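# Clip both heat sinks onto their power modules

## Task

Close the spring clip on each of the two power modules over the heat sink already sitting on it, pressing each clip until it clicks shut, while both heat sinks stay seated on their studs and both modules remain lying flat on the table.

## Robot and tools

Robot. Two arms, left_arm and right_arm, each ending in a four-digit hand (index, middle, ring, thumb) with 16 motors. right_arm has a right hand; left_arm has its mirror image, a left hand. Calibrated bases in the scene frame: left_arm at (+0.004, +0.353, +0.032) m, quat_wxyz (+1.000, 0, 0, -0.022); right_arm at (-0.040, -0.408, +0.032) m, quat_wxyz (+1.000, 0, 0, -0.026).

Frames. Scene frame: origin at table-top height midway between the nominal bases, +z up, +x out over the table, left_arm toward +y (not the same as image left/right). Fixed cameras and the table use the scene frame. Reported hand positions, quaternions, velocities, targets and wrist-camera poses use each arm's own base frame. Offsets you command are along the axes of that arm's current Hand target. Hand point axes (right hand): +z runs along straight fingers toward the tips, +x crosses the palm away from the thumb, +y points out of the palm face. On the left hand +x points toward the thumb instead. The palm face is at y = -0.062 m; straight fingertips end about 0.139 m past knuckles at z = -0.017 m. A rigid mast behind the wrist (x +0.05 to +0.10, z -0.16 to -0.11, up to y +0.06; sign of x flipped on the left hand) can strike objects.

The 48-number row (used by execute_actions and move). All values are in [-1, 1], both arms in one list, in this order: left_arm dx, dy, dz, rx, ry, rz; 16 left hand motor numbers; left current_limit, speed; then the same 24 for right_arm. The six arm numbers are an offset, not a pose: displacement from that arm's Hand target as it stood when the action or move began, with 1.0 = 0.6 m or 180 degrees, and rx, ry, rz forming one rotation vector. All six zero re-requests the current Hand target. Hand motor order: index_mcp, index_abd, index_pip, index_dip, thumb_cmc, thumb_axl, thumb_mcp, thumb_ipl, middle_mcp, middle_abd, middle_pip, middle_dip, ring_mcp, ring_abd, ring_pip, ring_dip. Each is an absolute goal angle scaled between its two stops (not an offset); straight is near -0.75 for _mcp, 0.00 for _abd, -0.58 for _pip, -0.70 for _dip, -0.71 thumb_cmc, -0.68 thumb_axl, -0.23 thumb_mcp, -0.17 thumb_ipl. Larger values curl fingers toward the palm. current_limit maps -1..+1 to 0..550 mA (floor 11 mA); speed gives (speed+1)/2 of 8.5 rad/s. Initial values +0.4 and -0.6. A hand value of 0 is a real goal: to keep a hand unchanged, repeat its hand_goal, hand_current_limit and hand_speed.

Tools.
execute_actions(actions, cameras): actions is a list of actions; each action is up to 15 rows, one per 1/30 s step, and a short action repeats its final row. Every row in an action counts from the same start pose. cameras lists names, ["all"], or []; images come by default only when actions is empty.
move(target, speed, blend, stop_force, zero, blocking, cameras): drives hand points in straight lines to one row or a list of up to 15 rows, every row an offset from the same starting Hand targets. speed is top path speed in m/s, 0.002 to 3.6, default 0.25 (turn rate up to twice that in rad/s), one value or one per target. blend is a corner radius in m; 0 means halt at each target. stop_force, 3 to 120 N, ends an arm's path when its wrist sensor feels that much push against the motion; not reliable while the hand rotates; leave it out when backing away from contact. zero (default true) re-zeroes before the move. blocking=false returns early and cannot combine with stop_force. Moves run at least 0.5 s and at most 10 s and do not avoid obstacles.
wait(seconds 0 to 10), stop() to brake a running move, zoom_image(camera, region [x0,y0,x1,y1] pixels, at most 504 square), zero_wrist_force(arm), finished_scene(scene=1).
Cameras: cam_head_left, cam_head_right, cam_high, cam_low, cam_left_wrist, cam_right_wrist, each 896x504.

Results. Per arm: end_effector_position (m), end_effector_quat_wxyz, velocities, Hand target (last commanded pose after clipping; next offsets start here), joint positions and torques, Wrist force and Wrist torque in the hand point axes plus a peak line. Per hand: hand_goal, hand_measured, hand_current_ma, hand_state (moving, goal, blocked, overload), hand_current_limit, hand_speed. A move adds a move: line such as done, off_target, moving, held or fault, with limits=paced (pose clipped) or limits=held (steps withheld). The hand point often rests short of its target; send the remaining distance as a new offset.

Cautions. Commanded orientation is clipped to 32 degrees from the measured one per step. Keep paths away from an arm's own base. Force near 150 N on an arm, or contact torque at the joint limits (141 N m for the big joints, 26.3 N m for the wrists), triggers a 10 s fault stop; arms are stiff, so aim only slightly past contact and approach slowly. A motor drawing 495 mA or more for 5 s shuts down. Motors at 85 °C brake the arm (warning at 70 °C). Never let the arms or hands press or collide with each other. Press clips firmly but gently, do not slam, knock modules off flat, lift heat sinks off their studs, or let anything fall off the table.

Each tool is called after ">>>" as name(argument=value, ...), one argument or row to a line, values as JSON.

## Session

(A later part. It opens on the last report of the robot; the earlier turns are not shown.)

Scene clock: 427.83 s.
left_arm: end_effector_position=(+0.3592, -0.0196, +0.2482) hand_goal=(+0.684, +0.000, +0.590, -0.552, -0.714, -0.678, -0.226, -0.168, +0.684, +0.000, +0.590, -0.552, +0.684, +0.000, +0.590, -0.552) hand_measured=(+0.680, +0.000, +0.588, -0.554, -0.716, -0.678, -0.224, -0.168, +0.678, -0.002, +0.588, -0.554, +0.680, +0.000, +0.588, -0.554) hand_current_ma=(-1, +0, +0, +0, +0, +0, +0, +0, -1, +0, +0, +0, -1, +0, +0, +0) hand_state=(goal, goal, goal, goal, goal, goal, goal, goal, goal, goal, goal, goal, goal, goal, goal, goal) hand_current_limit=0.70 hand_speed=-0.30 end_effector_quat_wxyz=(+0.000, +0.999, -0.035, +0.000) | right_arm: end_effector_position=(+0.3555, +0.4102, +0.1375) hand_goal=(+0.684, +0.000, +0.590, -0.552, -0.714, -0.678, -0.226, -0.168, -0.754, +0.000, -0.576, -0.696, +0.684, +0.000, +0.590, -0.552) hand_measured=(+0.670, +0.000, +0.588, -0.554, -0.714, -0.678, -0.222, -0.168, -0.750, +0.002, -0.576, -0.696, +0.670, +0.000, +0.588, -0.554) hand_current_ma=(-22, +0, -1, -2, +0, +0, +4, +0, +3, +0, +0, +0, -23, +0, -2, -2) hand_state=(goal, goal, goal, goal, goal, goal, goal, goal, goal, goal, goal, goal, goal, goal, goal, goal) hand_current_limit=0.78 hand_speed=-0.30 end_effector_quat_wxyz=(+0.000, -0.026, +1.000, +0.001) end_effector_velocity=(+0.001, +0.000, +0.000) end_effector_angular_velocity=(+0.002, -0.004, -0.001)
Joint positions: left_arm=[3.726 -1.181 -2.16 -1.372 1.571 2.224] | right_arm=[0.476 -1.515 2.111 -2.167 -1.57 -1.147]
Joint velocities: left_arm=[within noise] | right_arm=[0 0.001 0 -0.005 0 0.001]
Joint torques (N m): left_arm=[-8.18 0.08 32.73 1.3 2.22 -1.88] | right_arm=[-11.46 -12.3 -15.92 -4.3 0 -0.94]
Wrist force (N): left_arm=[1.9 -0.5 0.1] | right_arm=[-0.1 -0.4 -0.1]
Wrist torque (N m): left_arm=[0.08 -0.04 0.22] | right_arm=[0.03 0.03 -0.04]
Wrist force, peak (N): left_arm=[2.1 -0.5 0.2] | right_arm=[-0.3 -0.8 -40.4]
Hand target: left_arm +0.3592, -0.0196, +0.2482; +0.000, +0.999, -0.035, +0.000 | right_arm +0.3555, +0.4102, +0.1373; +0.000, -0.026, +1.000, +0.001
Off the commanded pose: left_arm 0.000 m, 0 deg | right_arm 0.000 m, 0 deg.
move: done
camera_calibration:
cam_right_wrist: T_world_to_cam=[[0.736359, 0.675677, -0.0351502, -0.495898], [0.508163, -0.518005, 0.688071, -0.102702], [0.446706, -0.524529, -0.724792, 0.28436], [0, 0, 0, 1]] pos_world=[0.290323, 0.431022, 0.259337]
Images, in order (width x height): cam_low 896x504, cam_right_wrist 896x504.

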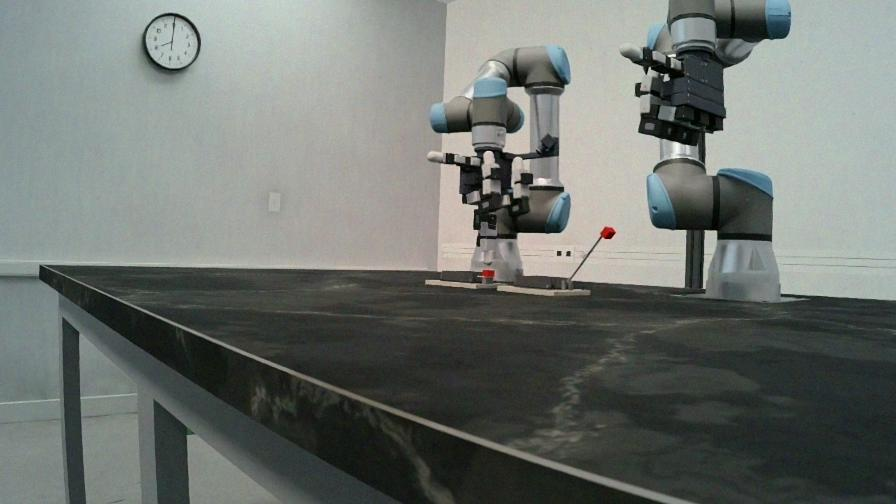

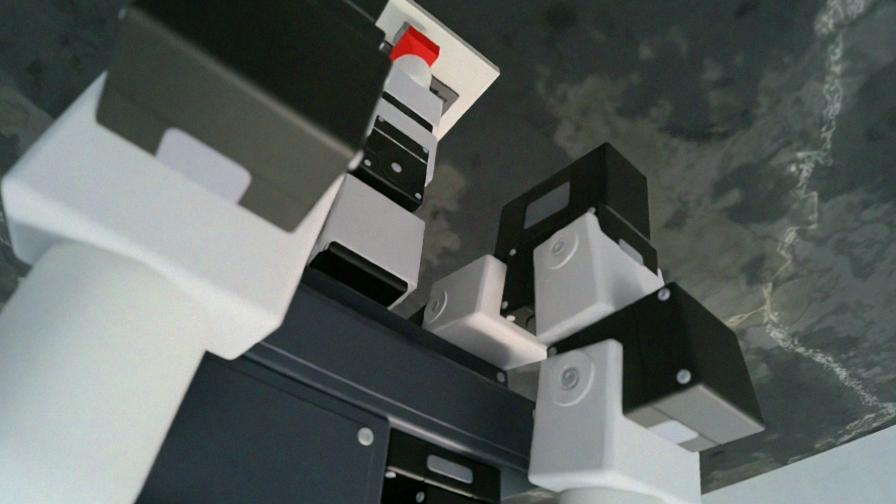

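>>> move(
  target=[
    [0,0,0,0,0,0, 0.685,0,0.591,-0.551,-0.714,-0.678,-0.226,-0.168,-0.754,0,-0.576,-0.696,0.685,0,0.591,-0.551,0.78,-0.3, 0,0,-0.333,0,0,0, 0.685,0,0.591,-0.551,-0.714,-0.678,-0.226,-0.168,-0.754,0,-0.576,-0.696,0.685,0,0.591,-0.551,0.78,-0.3],
    [0.0043,0.1302,0.0885,0,0,0, 0.685,0,0.591,-0.551,-0.714,-0.678,-0.226,-0.168,-0.754,0,-0.576,-0.696,0.685,0,0.591,-0.551,0.78,-0.3, 0,-0.5,-0.333,0,0,0, 0.685,0,0.591,-0.551,-0.714,-0.678,-0.226,-0.168,-0.754,0,-0.576,-0.696,0.685,0,0.591,-0.551,0.78,-0.3],
  ],
  speed=0.25,
  blend=[0.05, 0],
  cameras=["cam_head_left","cam_high","cam_low","cam_left_wrist"],
)

>>> zoom_image(
  camera="cam_low",
  region=[560, 180, 680, 300],
)

>>> zoom_image(
  camera="cam_high",
  region=[450, 80, 580, 210],
)

>>> zoom_image(
  camera="cam_head_left",
  region=[400, 340, 540, 440],
)

>>> zoom_image(
  camera="cam_low",
  region=[420, 240, 520, 300],
)

Scene clock: 449.87 s.
left_arm: end_effector_position=(+0.3563, -0.0977, +0.1950) hand_goal=(+0.684, +0.000, +0.590, -0.552, -0.714, -0.678, -0.226, -0.168, -0.754, +0.000, -0.576, -0.696, +0.684, +0.000, +0.590, -0.552) hand_measured=(+0.680, +0.000, +0.588, -0.554, -0.716, -0.678, -0.224, -0.168, -0.750, -0.002, -0.574, -0.694, +0.680, +0.000, +0.588, -0.554) hand_current_ma=(-1, +0, +0, +0, +0, +0, +0, +0, +0, +0, +0, +0, -1, +0, +0, +0) hand_state=(goal, goal, goal, goal, goal, goal, goal, goal, goal, goal, goal, goal, goal, goal, goal, goal) hand_current_limit=0.78 hand_speed=-0.30 end_effector_quat_wxyz=(+0.000, +0.999, -0.035, +0.000) | right_arm: end_effector_position=(+0.3709, +0.1105, +0.3368) hand_goal=(+0.684, +0.000, +0.590, -0.552, -0.714, -0.678, -0.226, -0.168, -0.754, +0.000, -0.576, -0.696, +0.684, +0.000, +0.590, -0.552) hand_measured=(+0.670, +0.000, +0.588, -0.554, -0.714, -0.678, -0.222, -0.168, -0.752, +0.002, -0.576, -0.696, +0.670, +0.000, +0.588, -0.554) hand_current_ma=(-22, +0, -1, -2, +0, +0, +4, +0, +1, +0, +0, +0, -23, +0, -2, -2) hand_state=(goal, goal, goal, goal, goal, goal, goal, goal, goal, goal, goal, goal, goal, goal, goal, goal) hand_current_limit=0.78 hand_speed=-0.30 end_effector_quat_wxyz=(+0.000, -0.026, +1.000, +0.001)
Joint positions: left_arm=[3.511 -1.195 -2.293 -1.225 1.571 2.01] | right_arm=[-0.318 -1.968 1.938 -1.541 -1.569 -1.941]
Joint torques (N m): left_arm=[5.31 15.32 36.75 1.59 2.22 2.32] | right_arm=[-11.6 3.3 -31.45 -4.05 -0.89 -1.64]
Wrist force (N): left_arm=[1.9 -0.4 0.0] | right_arm=[0.0 -0.3 0.1]
Wrist torque (N m): left_arm=[0.05 -0.08 0.06] | right_arm=[0.04 -0.03 -0.11]
Wrist force, peak (N): left_arm=[2.1 -1.2 -0.2] | right_arm=[0.0 -2.8 0.2]
Hand target: left_arm +0.3563, -0.0977, +0.1951; +0.000, +0.999, -0.035, +0.000 | right_arm +0.3709, +0.1104, +0.3368; +0.000, -0.026, +1.000, +0.001
Off the commanded pose: left_arm 0.000 m, 0 deg | right_arm 0.000 m, 0 deg.
move: done; blend cut to 0 m at target 1
camera_calibration:
cam_left_wrist: T_world_to_cam=[[-0.731727, 0.681597, 0.0013144, 0.288659], [0.477873, 0.511642, 0.714045, -0.306245], [0.486018, 0.523114, -0.700099, 0.142676], [0, 0, 0, 1]] pos_world=[0.288223, -0.114697, 0.31818]
Images, in order (width x height): cam_head_left 896x504, cam_high 896x504, cam_low 896x504, cam_left_wrist 896x504.

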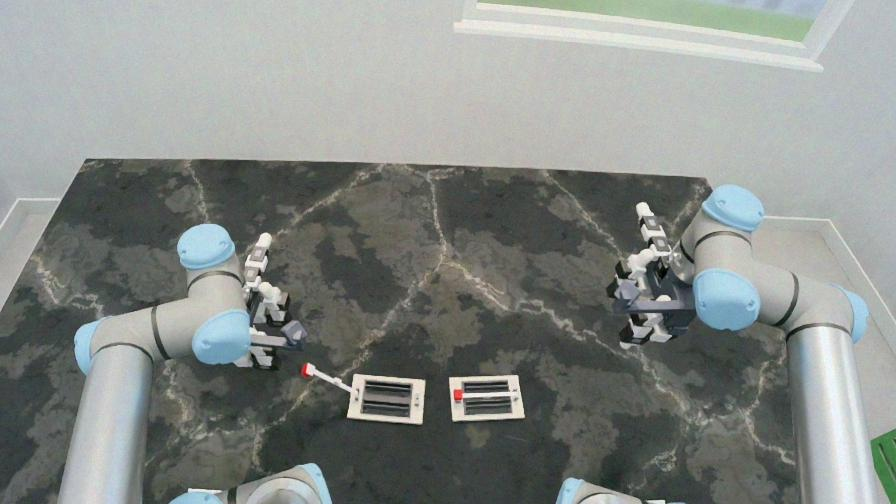

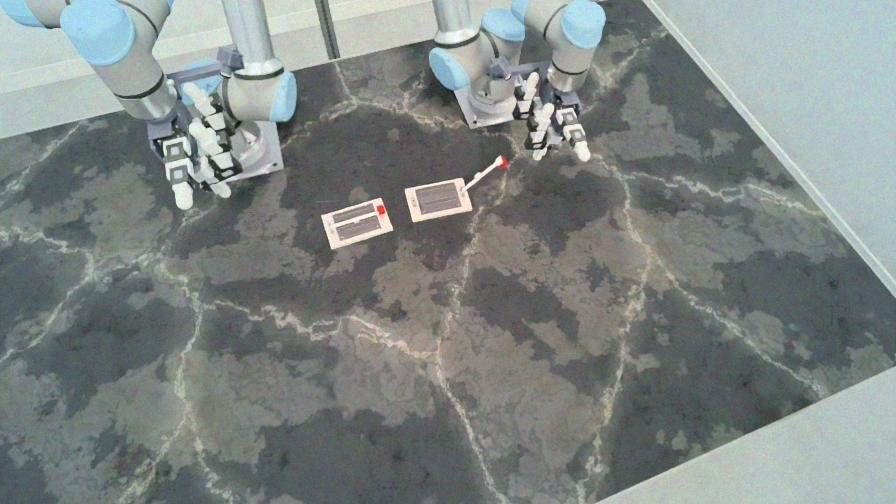

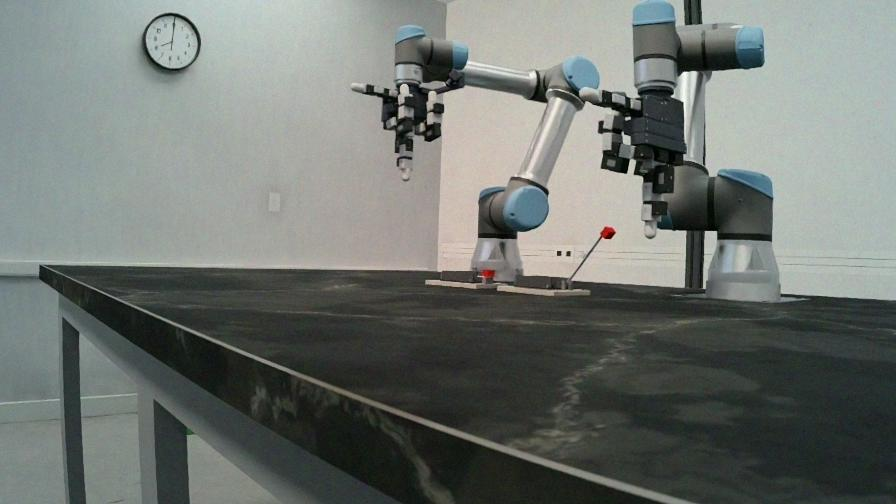

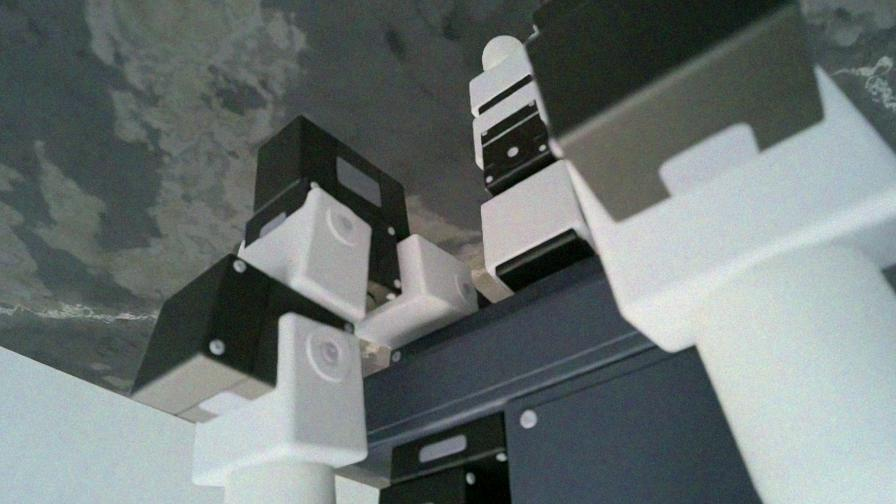

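Scaled by 4.200.

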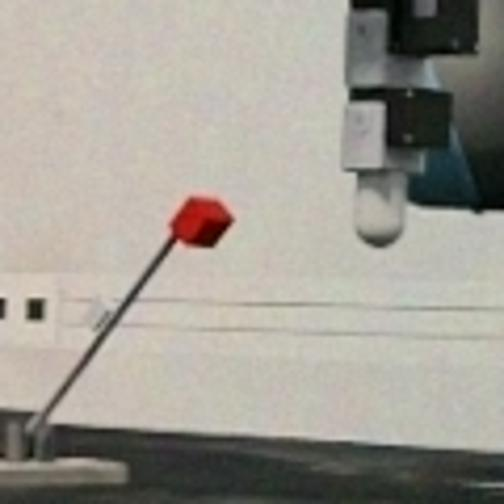

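Scaled by 3.877.

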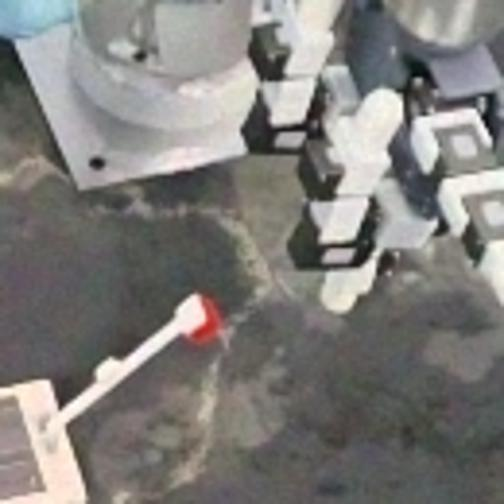

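Scaled by 3.600.

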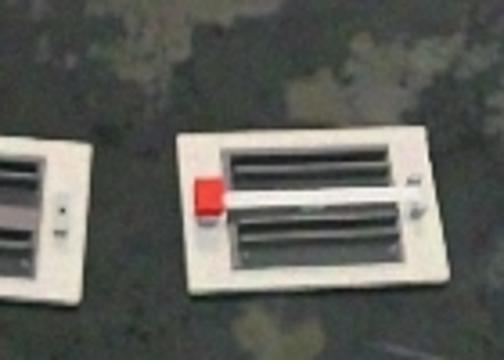

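Scaled by 5.040.

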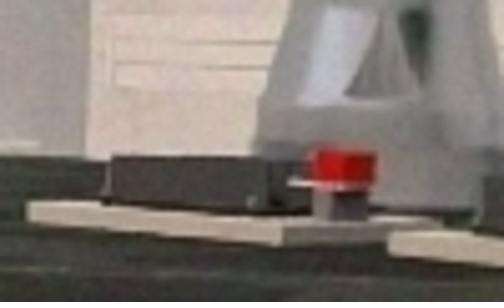

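>>> move(
  target=[
    [0,0.1233,0,0,0,0, 0.685,0,0.591,-0.551,-0.714,-0.678,-0.226,-0.168,-0.754,0,-0.576,-0.696,0.685,0,0.591,-0.551,0.78,-0.3, 0,0,0,0,0,0, 0.685,0,0.591,-0.551,-0.714,-0.678,-0.226,-0.168,-0.754,0,-0.576,-0.696,0.685,0,0.591,-0.551,0.78,-0.3],
    [0,0.22,-0.0415,0,0,0, 0.685,0,0.591,-0.551,-0.714,-0.678,-0.226,-0.168,-0.754,0,-0.576,-0.696,0.685,0,0.591,-0.551,0.78,-0.3, 0,0,0,0,0,0, 0.685,0,0.591,-0.551,-0.714,-0.678,-0.226,-0.168,-0.754,0,-0.576,-0.696,0.685,0,0.591,-0.551,0.78,-0.3],
    [0,0.3,-0.0665,0,0,0, 0.685,0,0.591,-0.551,-0.714,-0.678,-0.226,-0.168,-0.754,0,-0.576,-0.696,0.685,0,0.591,-0.551,0.78,-0.3, 0,0,0,0,0,0, 0.685,0,0.591,-0.551,-0.714,-0.678,-0.226,-0.168,-0.754,0,-0.576,-0.696,0.685,0,0.591,-0.551,0.78,-0.3],
    [0,0.38,-0.0698,0,0,0, 0.685,0,0.591,-0.551,-0.714,-0.678,-0.226,-0.168,-0.754,0,-0.576,-0.696,0.685,0,0.591,-0.551,0.78,-0.3, 0,0,0,0,0,0, 0.685,0,0.591,-0.551,-0.714,-0.678,-0.226,-0.168,-0.754,0,-0.576,-0.696,0.685,0,0.591,-0.551,0.78,-0.3],
    [0,0.4517,-0.0398,0,0,0, 0.685,0,0.591,-0.551,-0.714,-0.678,-0.226,-0.168,-0.754,0,-0.576,-0.696,0.685,0,0.591,-0.551,0.78,-0.3, 0,0,0,0,0,0, 0.685,0,0.591,-0.551,-0.714,-0.678,-0.226,-0.168,-0.754,0,-0.576,-0.696,0.685,0,0.591,-0.551,0.78,-0.3],
    [0,0.5067,0.0118,0,0,0, 0.685,0,0.591,-0.551,-0.714,-0.678,-0.226,-0.168,-0.754,0,-0.576,-0.696,0.685,0,0.591,-0.551,0.78,-0.3, 0,0,0,0,0,0, 0.685,0,0.591,-0.551,-0.714,-0.678,-0.226,-0.168,-0.754,0,-0.576,-0.696,0.685,0,0.591,-0.551,0.78,-0.3],
    [0,0.535,0.0635,0,0,0, 0.685,0,0.591,-0.551,-0.714,-0.678,-0.226,-0.168,-0.754,0,-0.576,-0.696,0.685,0,0.591,-0.551,0.78,-0.3, 0,0,0,0,0,0, 0.685,0,0.591,-0.551,-0.714,-0.678,-0.226,-0.168,-0.754,0,-0.576,-0.696,0.685,0,0.591,-0.551,0.78,-0.3],
    [0,0.5433,0.0852,0,0,0, 0.685,0,0.591,-0.551,-0.714,-0.678,-0.226,-0.168,-0.754,0,-0.576,-0.696,0.685,0,0.591,-0.551,0.78,-0.3, 0,0,0,0,0,0, 0.685,0,0.591,-0.551,-0.714,-0.678,-0.226,-0.168,-0.754,0,-0.576,-0.696,0.685,0,0.591,-0.551,0.78,-0.3],
  ],
  speed=0.1,
  blend=[0.01, 0.01, 0.01, 0.01, 0.01, 0.01, 0.006, 0],
  stop_force=20,
  cameras=["cam_high","cam_low","cam_left_wrist"],
)

>>> zoom_image(
  camera="cam_low",
  region=[460, 190, 600, 300],
)

>>> zoom_image(
  camera="cam_high",
  region=[380, 130, 500, 240],
)

>>> zoom_image(
  camera="cam_left_wrist",
  region=[400, 0, 600, 120],
)

Scene clock: 472.00 s.
left_arm: end_effector_position=(+0.3337, -0.4229, +0.1439) hand_goal=(+0.684, +0.000, +0.590, -0.552, -0.714, -0.678, -0.226, -0.168, -0.754, +0.000, -0.576, -0.696, +0.684, +0.000, +0.590, -0.552) hand_measured=(+0.678, +0.000, +0.588, -0.554, -0.716, -0.678, -0.224, -0.168, -0.756, -0.002, -0.578, -0.696, +0.680, +0.000, +0.588, -0.554) hand_current_ma=(-1, +0, +0, +0, +0, +0, +0, +0, +0, +0, +0, +0, -1, +0, +0, +0) hand_state=(goal, goal, goal, goal, goal, goal, goal, goal, goal, goal, goal, goal, goal, goal, goal, goal) hand_current_limit=0.78 hand_speed=-0.30 end_effector_quat_wxyz=(+0.000, +0.999, -0.035, +0.000) | right_arm: end_effector_position=(+0.3709, +0.1104, +0.3368) hand_goal=(+0.684, +0.000, +0.590, -0.552, -0.714, -0.678, -0.226, -0.168, -0.754, +0.000, -0.576, -0.696, +0.684, +0.000, +0.590, -0.552) hand_measured=(+0.670, +0.000, +0.588, -0.554, -0.714, -0.678, -0.222, -0.168, -0.752, +0.002, -0.576, -0.696, +0.670, +0.000, +0.588, -0.554) hand_current_ma=(-22, +0, -1, -2, +0, +0, +4, +0, +1, +0, +0, +0, -23, +0, -2, -2) hand_state=(goal, goal, goal, goal, goal, goal, goal, goal, goal, goal, goal, goal, goal, goal, goal, goal) hand_current_limit=0.78 hand_speed=-0.30 end_effector_quat_wxyz=(+0.000, -0.026, +1.000, +0.001)
Joint positions: left_arm=[2.619 -1.604 -2.114 -0.995 1.571 1.117] | right_arm=[-0.319 -1.968 1.938 -1.541 -1.57 -1.941]
Joint torques (N m): left_arm=[9.29 18.77 35.18 4.32 2.01 2.69] | right_arm=[-13.59 2.71 -30.99 -4.13 -0.36 -1.78]
Wrist force (N): left_arm=[2.3 -0.7 0.4] | right_arm=[0.1 -0.2 0.1]
Wrist torque (N m): left_arm=[-0.03 -0.12 0.17] | right_arm=[0.05 -0.03 -0.02]
Wrist force, peak (N): left_arm=[2.8 -0.7 -0.5] | right_arm=[-0.2 -0.4 0.1]
Hand target: left_arm +0.3337, -0.4229, +0.1439; +0.000, +0.999, -0.035, +0.000 | right_arm +0.3709, +0.1104, +0.3368; +0.000, -0.026, +1.000, +0.001
Off the commanded pose: left_arm 0.000 m, 0 deg | right_arm 0.000 m, 0 deg.
move: done
camera_calibration:
cam_left_wrist: T_world_to_cam=[[-0.731763, 0.681558, 0.00125347, 0.493853], [0.47773, 0.511607, 0.714165, -0.0925097], [0.486104, 0.523198, -0.699976, 0.287913], [0, 0, 0, 1]] pos_world=[0.265623, -0.439897, 0.26698]
Images, in order (width x height): cam_high 896x504, cam_low 896x504, cam_left_wrist 896x504.

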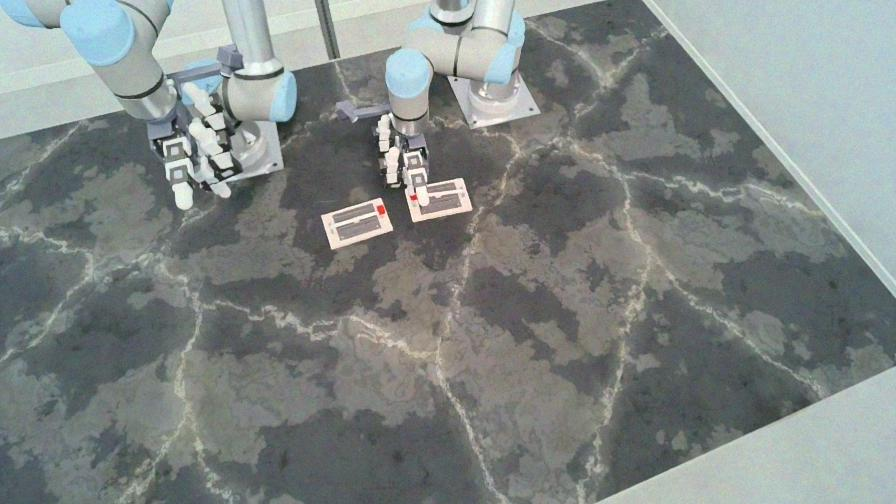

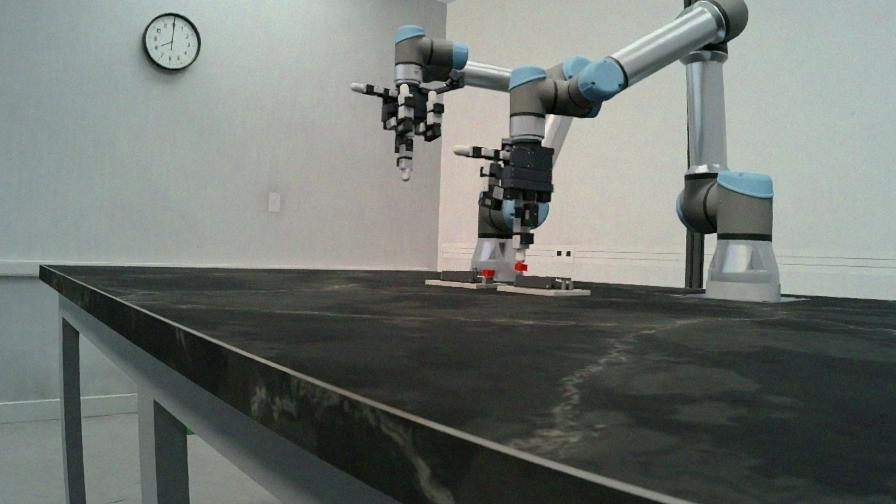

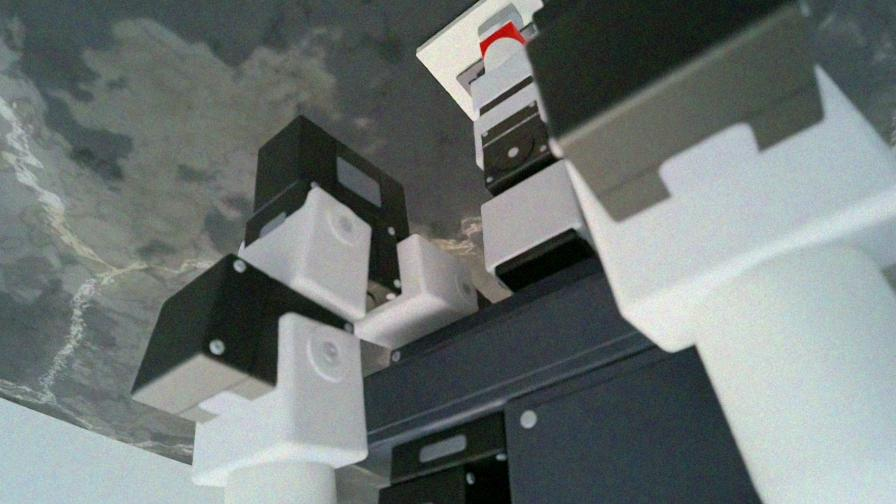

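Scaled by 3.600.

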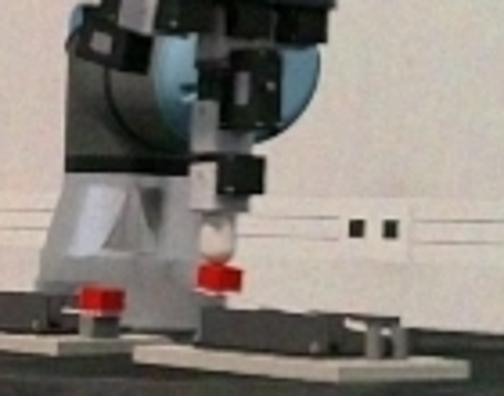

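Scaled by 4.200.

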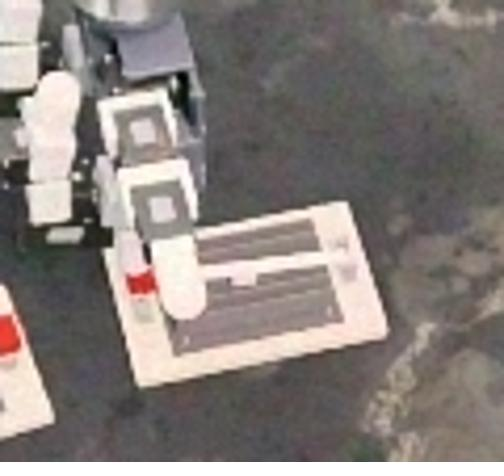

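Scaled by 2.520.

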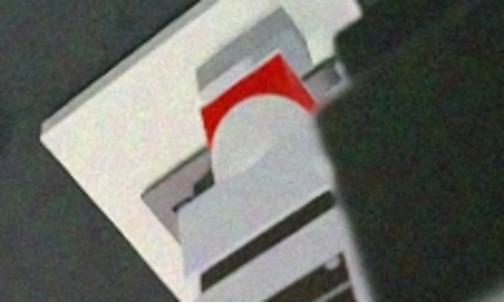

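>>> move(
  target=[0,0,0.05,0,0,0, 0.685,0,0.591,-0.551,-0.714,-0.678,-0.226,-0.168,-0.754,0,-0.576,-0.696,0.685,0,0.591,-0.551,0.78,-0.3, 0,0,0,0,0,0, 0.685,0,0.591,-0.551,-0.714,-0.678,-0.226,-0.168,-0.754,0,-0.576,-0.696,0.685,0,0.591,-0.551,0.78,-0.3],
  speed=0.02,
  stop_force=40,
)

>>> move(
  target=[0,0,-0.015,0,0,0, 0.685,0,0.591,-0.551,-0.714,-0.678,-0.226,-0.168,-0.754,0,-0.576,-0.696,0.685,0,0.591,-0.551,0.78,-0.3, 0,0,0,0,0,0, 0.685,0,0.591,-0.551,-0.714,-0.678,-0.226,-0.168,-0.754,0,-0.576,-0.696,0.685,0,0.591,-0.551,0.78,-0.3],
  speed=0.02,
  cameras=["cam_low","cam_left_wrist"],
)

>>> zoom_image(
  camera="cam_low",
  region=[460, 190, 600, 300],
)

>>> zoom_image(
  camera="cam_left_wrist",
  region=[400, 0, 600, 120],
)

Scene clock: 480.77 s.
left_arm: end_effector_position=(+0.3338, -0.4229, +0.1246) hand_goal=(+0.684, +0.000, +0.590, -0.552, -0.714, -0.678, -0.226, -0.168, -0.754, +0.000, -0.576, -0.696, +0.684, +0.000, +0.590, -0.552) hand_measured=(+0.678, +0.000, +0.588, -0.554, -0.716, -0.678, -0.224, -0.168, -0.752, +0.004, -0.576, -0.696, +0.678, +0.000, +0.588, -0.554) hand_current_ma=(-1, +0, +0, +0, +0, +0, +0, +0, +0, +1, +0, +0, -1, +0, +0, +0) hand_state=(goal, goal, goal, goal, goal, goal, goal, goal, goal, goal, goal, goal, goal, goal, goal, goal) hand_current_limit=0.78 hand_speed=-0.30 end_effector_quat_wxyz=(+0.000, +0.999, -0.035, +0.000) | right_arm: end_effector_position=(+0.3709, +0.1104, +0.3368) hand_goal=(+0.684, +0.000, +0.590, -0.552, -0.714, -0.678, -0.226, -0.168, -0.754, +0.000, -0.576, -0.696, +0.684, +0.000, +0.590, -0.552) hand_measured=(+0.670, +0.000, +0.588, -0.554, -0.714, -0.678, -0.222, -0.168, -0.752, +0.002, -0.576, -0.696, +0.670, +0.000, +0.588, -0.554) hand_current_ma=(-22, +0, -1, -2, +0, +0, +4, +0, +1, +0, +0, +0, -23, +0, -2, -2) hand_state=(goal, goal, goal, goal, goal, goal, goal, goal, goal, goal, goal, goal, goal, goal, goal, goal) hand_current_limit=0.78 hand_speed=-0.30 end_effector_quat_wxyz=(+0.000, -0.026, +1.000, +0.001)
Joint positions: left_arm=[2.619 -1.635 -2.141 -0.936 1.571 1.117] | right_arm=[-0.319 -1.968 1.938 -1.541 -1.57 -1.941]
Joint torques (N m): left_arm=[7.37 1.57 17.19 0.02 1.83 2.66] | right_arm=[-13.67 3.11 -30.39 -4.11 0.03 -1.75]
Wrist force (N): left_arm=[2.3 -1.4 -41.0] | right_arm=[-0.3 -0.1 0.2]
Wrist torque (N m): left_arm=[3.18 -1.10 0.20] | right_arm=[0.05 0.01 -0.05]
Wrist force, peak (N): left_arm=[2.6 -1.9 -56.3] | right_arm=[0.1 -0.5 0.2]
Hand target: left_arm +0.3338, -0.4229, +0.1246; +0.000, +0.999, -0.035, +0.000 (not the last commanded pose) | right_arm +0.3709, +0.1104, +0.3368; +0.000, -0.026, +1.000, +0.001
Off the commanded pose: left_arm 0.011 m, 0 deg | right_arm 0.000 m, 0 deg.
move: contact (left_arm)

Scene clock: 481.50 s.
left_arm: end_effector_position=(+0.3338, -0.4229, +0.1337) hand_goal=(+0.684, +0.000, +0.590, -0.552, -0.714, -0.678, -0.226, -0.168, -0.754, +0.000, -0.576, -0.696, +0.684, +0.000, +0.590, -0.552) hand_measured=(+0.678, +0.000, +0.588, -0.554, -0.716, -0.678, -0.224, -0.168, -0.750, -0.002, -0.576, -0.696, +0.678, +0.000, +0.588, -0.554) hand_current_ma=(-1, +0, +0, +0, +0, +0, +0, +0, +0, +0, +0, +0, -1, +0, +0, +0) hand_state=(goal, goal, goal, goal, goal, goal, goal, goal, goal, goal, goal, goal, goal, goal, goal, goal) hand_current_limit=0.78 hand_speed=-0.30 end_effector_quat_wxyz=(+0.000, +0.999, -0.035, +0.000) end_effector_velocity=(+0.001, -0.001, +0.001) end_effector_angular_velocity=(-0.002, -0.004, -0.003) | right_arm: end_effector_position=(+0.3709, +0.1104, +0.3368) hand_goal=(+0.684, +0.000, +0.590, -0.552, -0.714, -0.678, -0.226, -0.168, -0.754, +0.000, -0.576, -0.696, +0.684, +0.000, +0.590, -0.552) hand_measured=(+0.670, +0.000, +0.588, -0.554, -0.714, -0.678, -0.222, -0.168, -0.752, +0.002, -0.576, -0.696, +0.670, +0.000, +0.588, -0.554) hand_current_ma=(-22, +0, -1, -2, +0, +0, +4, +0, +1, +0, +0, +0, -23, +0, -2, -2) hand_state=(goal, goal, goal, goal, goal, goal, goal, goal, goal, goal, goal, goal, goal, goal, goal, goal) hand_current_limit=0.78 hand_speed=-0.30 end_effector_quat_wxyz=(+0.000, -0.026, +1.000, +0.001)
Joint positions: left_arm=[2.619 -1.62 -2.129 -0.964 1.571 1.117] | right_arm=[-0.319 -1.968 1.938 -1.541 -1.57 -1.941]
Joint velocities: left_arm=[0 -0.001 0 0.005 0 0.003] | right_arm=[within noise]
Joint torques (N m): left_arm=[7.63 15.37 19.56 4.52 1.57 2.76] | right_arm=[-12.99 2.39 -30.2 -3.88 0.03 -1.76]
Wrist force (N): left_arm=[2.4 -0.7 0.1] | right_arm=[0.1 -0.3 0.1]
Wrist torque (N m): left_arm=[0.00 -0.14 0.18] | right_arm=[0.04 -0.03 -0.03]
Wrist force, peak (N): left_arm=[2.3 -1.5 -41.1] | right_arm=[-0.1 -0.4 0.1]
Hand target: left_arm +0.3338, -0.4229, +0.1336; +0.000, +0.999, -0.035, +0.000 | right_arm +0.3709, +0.1104, +0.3368; +0.000, -0.026, +1.000, +0.001
Off the commanded pose: left_arm 0.000 m, 0 deg | right_arm 0.000 m, 0 deg.
move: done
camera_calibration:
cam_left_wrist: T_world_to_cam=[[-0.731793, 0.681526, 0.000599471, 0.494028], [0.477283, 0.511858, 0.714285, -0.0850964], [0.486497, 0.522995, -0.699855, 0.280617], [0, 0, 0, 1]] pos_world=[0.265623, -0.439897, 0.256878]
Images, in order (width x height): cam_low 896x504, cam_left_wrist 896x504.

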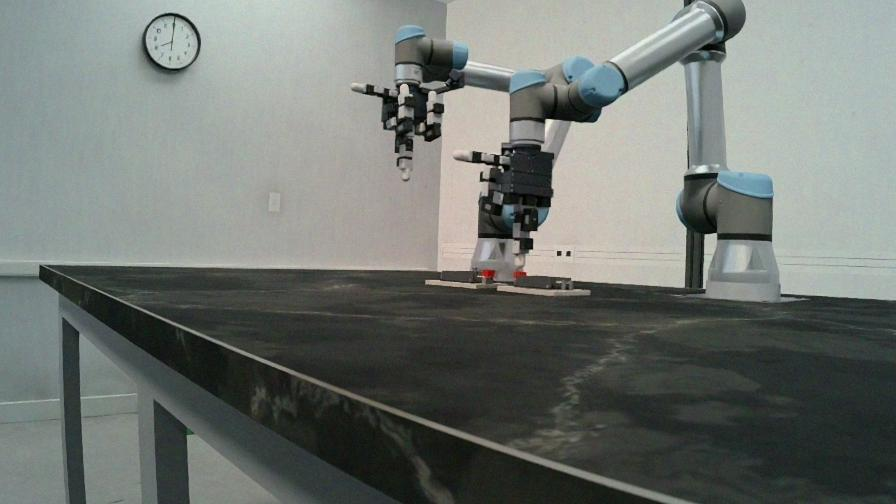

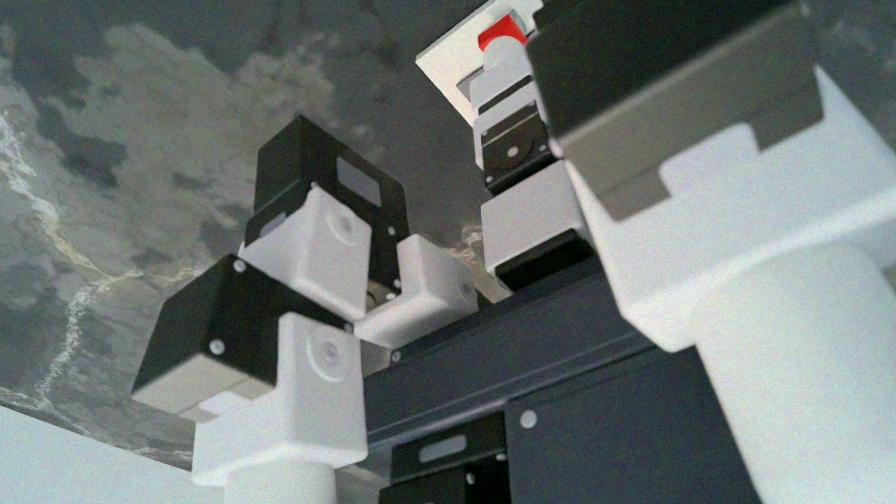

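Scaled by 3.600.

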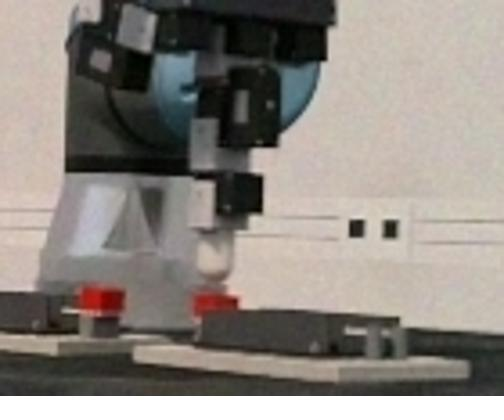

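Scaled by 2.520.

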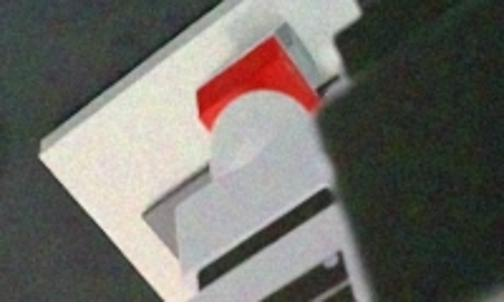

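>>> move(
  target=[0,-0.1,-0.3,0,0,0, 0.685,0,0.591,-0.551,-0.714,-0.678,-0.226,-0.168,-0.754,0,-0.576,-0.696,0.685,0,0.591,-0.551,0.78,-0.3, 0,0,0,0,0,0, 0.685,0,0.591,-0.551,-0.714,-0.678,-0.226,-0.168,-0.754,0,-0.576,-0.696,0.685,0,0.591,-0.551,0.78,-0.3],
  speed=0.2,
  cameras=["all"],
)

>>> zoom_image(
  camera="cam_low",
  region=[420, 240, 600, 300],
)

>>> zoom_image(
  camera="cam_high",
  region=[310, 170, 480, 255],
)

>>> zoom_image(
  camera="cam_head_right",
  region=[340, 355, 540, 435],
)

>>> zoom_image(
  camera="cam_low",
  region=[470, 255, 530, 300],
)

Scene clock: 488.63 s.
left_arm: end_effector_position=(+0.3380, -0.3631, +0.3135) hand_goal=(+0.684, +0.000, +0.590, -0.552, -0.714, -0.678, -0.226, -0.168, -0.754, +0.000, -0.576, -0.696, +0.684, +0.000, +0.590, -0.552) hand_measured=(+0.678, +0.000, +0.588, -0.554, -0.716, -0.678, -0.224, -0.168, -0.750, -0.002, -0.576, -0.696, +0.678, +0.000, +0.588, -0.554) hand_current_ma=(-1, +0, +0, +0, +0, +0, +0, +0, +0, +0, +0, +0, -1, +0, +0, +0) hand_state=(goal, goal, goal, goal, goal, goal, goal, goal, goal, goal, goal, goal, goal, goal, goal, goal) hand_current_limit=0.78 hand_speed=-0.30 end_effector_quat_wxyz=(+0.000, +0.999, -0.035, +0.000) | right_arm: end_effector_position=(+0.3709, +0.1104, +0.3368) hand_goal=(+0.684, +0.000, +0.590, -0.552, -0.714, -0.678, -0.226, -0.168, -0.754, +0.000, -0.576, -0.696, +0.684, +0.000, +0.590, -0.552) hand_measured=(+0.670, +0.000, +0.588, -0.554, -0.714, -0.678, -0.222, -0.168, -0.752, +0.002, -0.576, -0.696, +0.670, +0.000, +0.588, -0.554) hand_current_ma=(-22, +0, -1, -2, +0, +0, +4, +0, +1, +0, +0, +0, -23, +0, -2, -2) hand_state=(goal, goal, goal, goal, goal, goal, goal, goal, goal, goal, goal, goal, goal, goal, goal, goal) hand_current_limit=0.78 hand_speed=-0.30 end_effector_quat_wxyz=(+0.000, -0.026, +1.000, +0.001)
Joint positions: left_arm=[2.75 -1.363 -1.869 -1.481 1.571 1.249] | right_arm=[-0.319 -1.968 1.938 -1.541 -1.57 -1.941]
Joint torques (N m): left_arm=[-8.4 13.3 24.07 0.91 0.06 -2.22] | right_arm=[-12.09 3.25 -31.03 -4.03 0.32 -1.68]
Wrist force (N): left_arm=[2.6 -0.8 -0.2] | right_arm=[-0.2 -0.3 0.0]
Wrist torque (N m): left_arm=[0.02 -0.18 0.27] | right_arm=[0.04 0.01 -0.06]
Wrist force, peak (N): left_arm=[2.6 -1.3 -1.8] | right_arm=[0.2 -0.4 0.1]
Hand target: left_arm +0.3379, -0.3631, +0.3136; +0.000, +0.999, -0.035, +0.000 | right_arm +0.3709, +0.1104, +0.3368; +0.000, -0.026, +1.000, +0.001
Off the commanded pose: left_arm 0.000 m, 0 deg | right_arm 0.000 m, 0 deg.
move: done
camera_calibration:
cam_left_wrist: T_world_to_cam=[[-0.731794, 0.681526, 0.000704145, 0.456125], [0.477362, 0.511833, 0.71425, -0.246205], [0.486419, 0.52302, -0.69989, 0.373126], [0, 0, 0, 1]] pos_world=[0.269823, -0.379997, 0.436678]
cam_right_wrist: T_world_to_cam=[[0.736385, 0.675641, -0.0353034, -0.297672], [0.508217, -0.517956, 0.688068, -0.403031], [0.446601, -0.524625, -0.724787, 0.264675], [0, 0, 0, 1]] pos_world=[0.305824, 0.131222, 0.458637]

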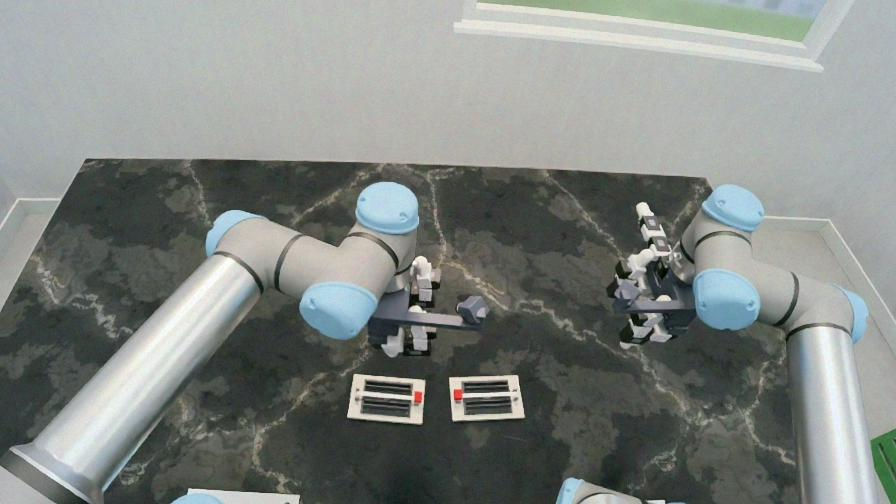

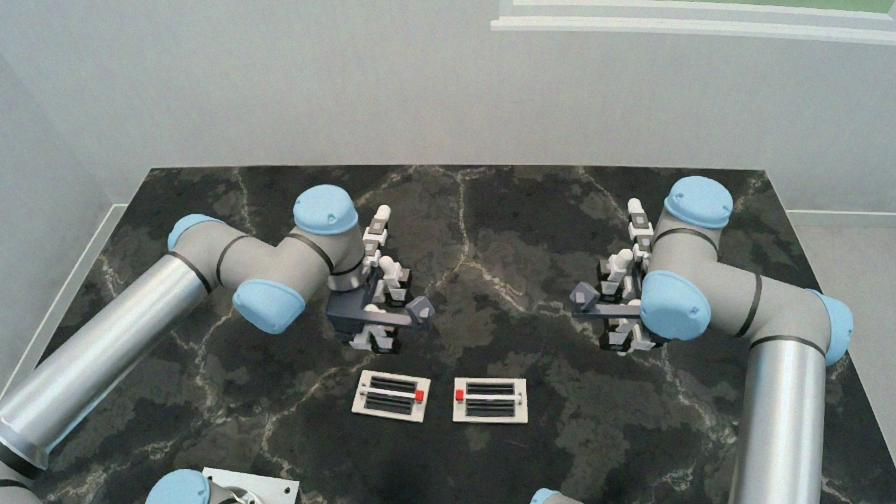

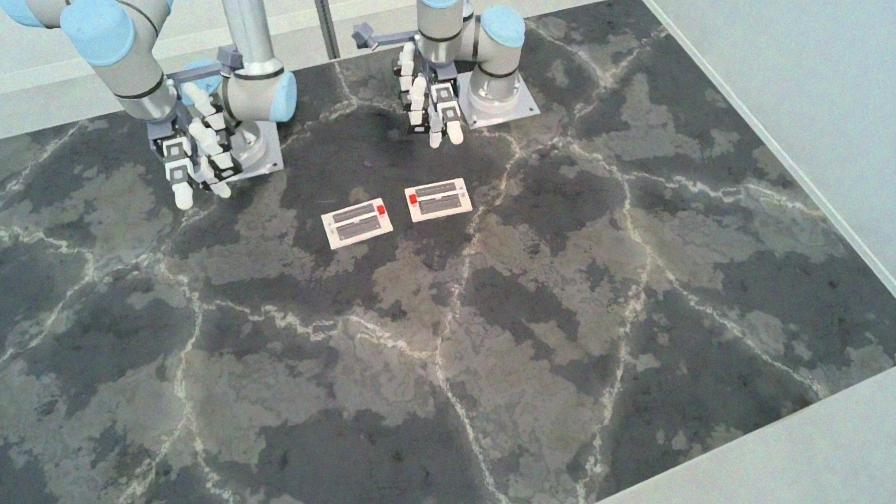

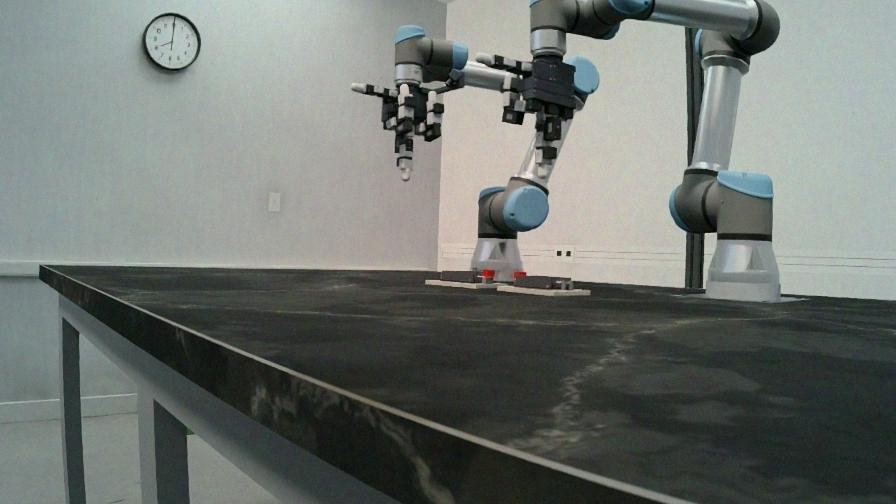

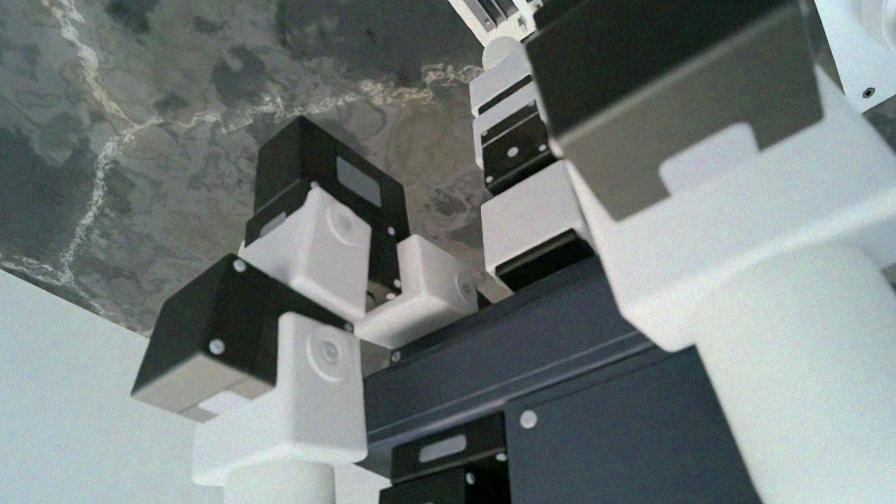

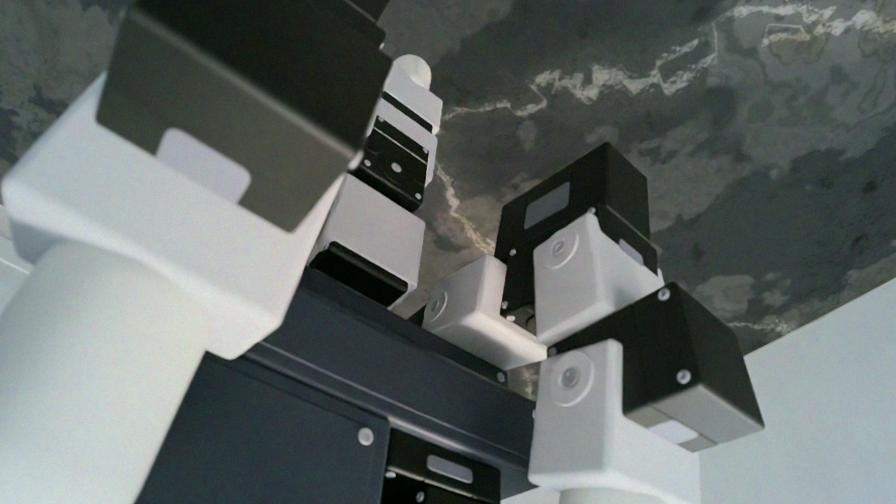

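Scaled by 2.800.

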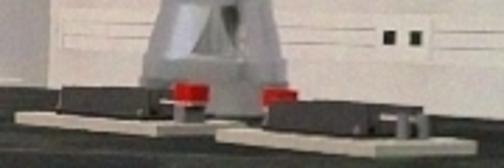

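Scaled by 2.965.

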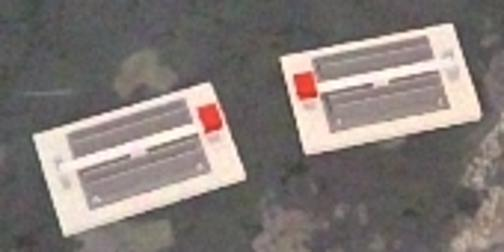

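Scaled by 2.520.

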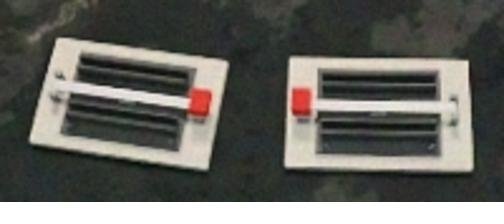

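Scaled by 8.400.

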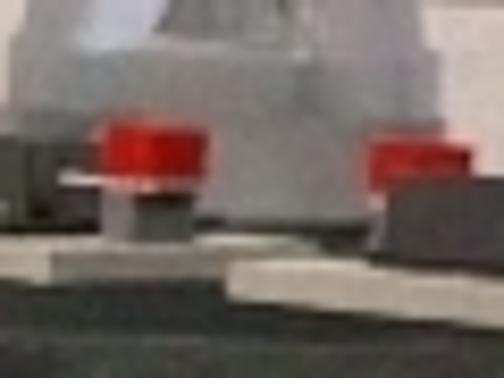

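>>> wait(
  seconds=0.5,
  cameras=["cam_low","cam_head_right"],
)

>>> zoom_image(
  camera="cam_low",
  region=[470, 255, 530, 300],
)

Scene clock: 493.50 s.
left_arm: end_effector_position=(+0.3379, -0.3631, +0.3136) hand_goal=(+0.684, +0.000, +0.590, -0.552, -0.714, -0.678, -0.226, -0.168, -0.754, +0.000, -0.576, -0.696, +0.684, +0.000, +0.590, -0.552) hand_measured=(+0.678, +0.000, +0.588, -0.554, -0.716, -0.678, -0.224, -0.168, -0.750, -0.002, -0.576, -0.696, +0.678, +0.000, +0.588, -0.554) hand_current_ma=(-1, +0, +0, +0, +0, +0, +0, +0, +0, +0, +0, +0, -1, +0, +0, +0) hand_state=(goal, goal, goal, goal, goal, goal, goal, goal, goal, goal, goal, goal, goal, goal, goal, goal) hand_current_limit=0.78 hand_speed=-0.30 end_effector_quat_wxyz=(+0.000, +0.999, -0.035, +0.000) | right_arm: end_effector_position=(+0.3709, +0.1104, +0.3368) hand_goal=(+0.684, +0.000, +0.590, -0.552, -0.714, -0.678, -0.226, -0.168, -0.754, +0.000, -0.576, -0.696, +0.684, +0.000, +0.590, -0.552) hand_measured=(+0.670, +0.000, +0.588, -0.554, -0.714, -0.678, -0.222, -0.168, -0.752, +0.002, -0.576, -0.696, +0.670, +0.000, +0.588, -0.554) hand_current_ma=(-22, +0, -1, -2, +0, +0, +4, +0, +1, +0, +0, +0, -23, +0, -2, -2) hand_state=(goal, goal, goal, goal, goal, goal, goal, goal, goal, goal, goal, goal, goal, goal, goal, goal) hand_current_limit=0.78 hand_speed=-0.30 end_effector_quat_wxyz=(+0.000, -0.026, +1.000, +0.001)
Joint positions: left_arm=[2.75 -1.363 -1.869 -1.481 1.571 1.249] | right_arm=[-0.319 -1.968 1.938 -1.541 -1.57 -1.941]
Joint torques (N m): left_arm=[-9.83 22.8 37 1.25 2.07 -2.25] | right_arm=[-12.45 2.65 -31.45 -4 0.63 -1.65]
Wrist force (N): left_arm=[2.5 -0.7 -0.1] | right_arm=[0.0 -0.2 0.1]
Wrist torque (N m): left_arm=[0.03 -0.17 0.27] | right_arm=[0.05 -0.02 -0.04]
Wrist force, peak (N): left_arm=[2.7 -0.8 -0.3] | right_arm=[-0.2 -0.5 0.0]
Hand target: left_arm +0.3379, -0.3631, +0.3136; +0.000, +0.999, -0.035, +0.000 | right_arm +0.3709, +0.1104, +0.3368; +0.000, -0.026, +1.000, +0.001
Off the commanded pose: left_arm 0.000 m, 0 deg | right_arm 0.000 m, 0 deg.
wait: 0.50 s; at rest from the start
Images, in order (width x height): cam_head_right 896x504, cam_low 896x504.

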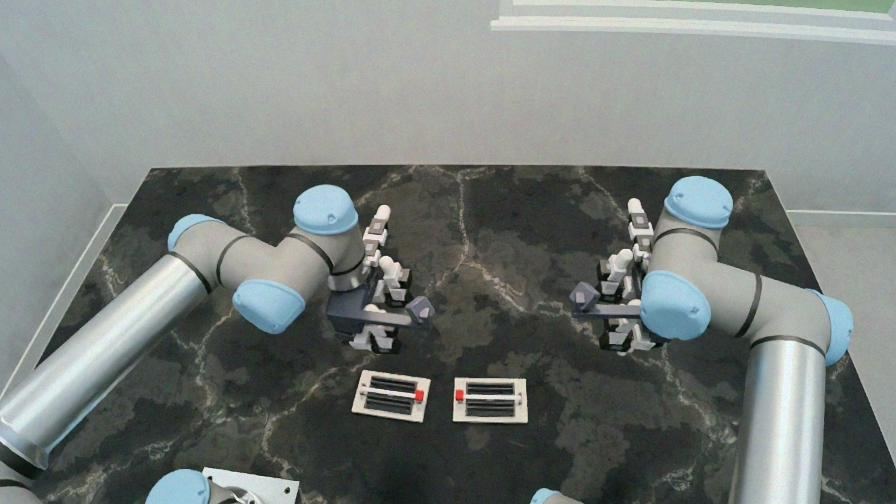

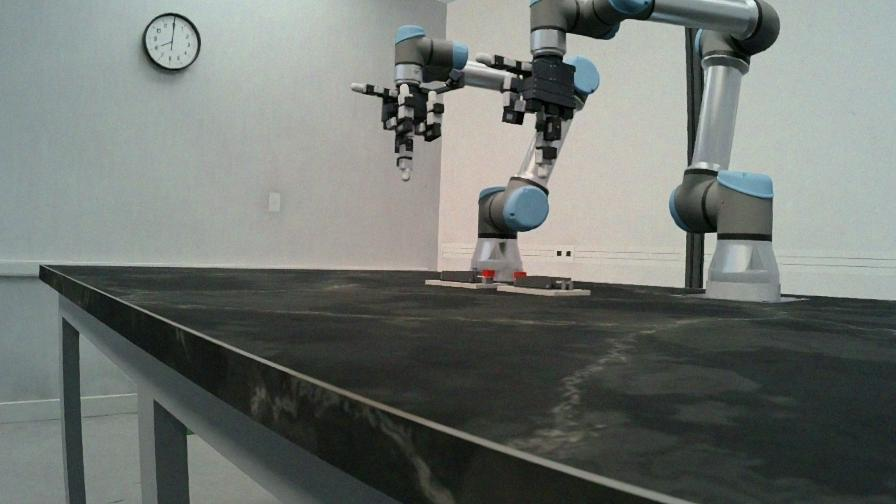

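Scaled by 8.400.

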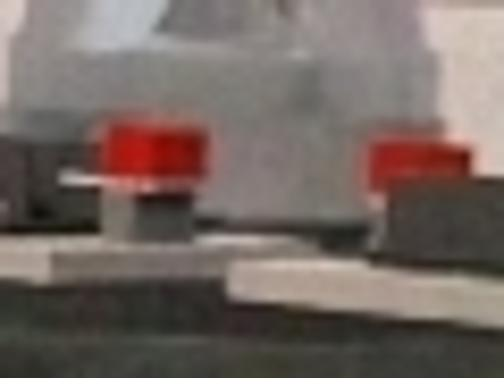

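Both clips have stayed shut since I released them, so I'm ending the scene.

>>> finished_scene(
  scene=1,
)

The scene is finished: the task was done.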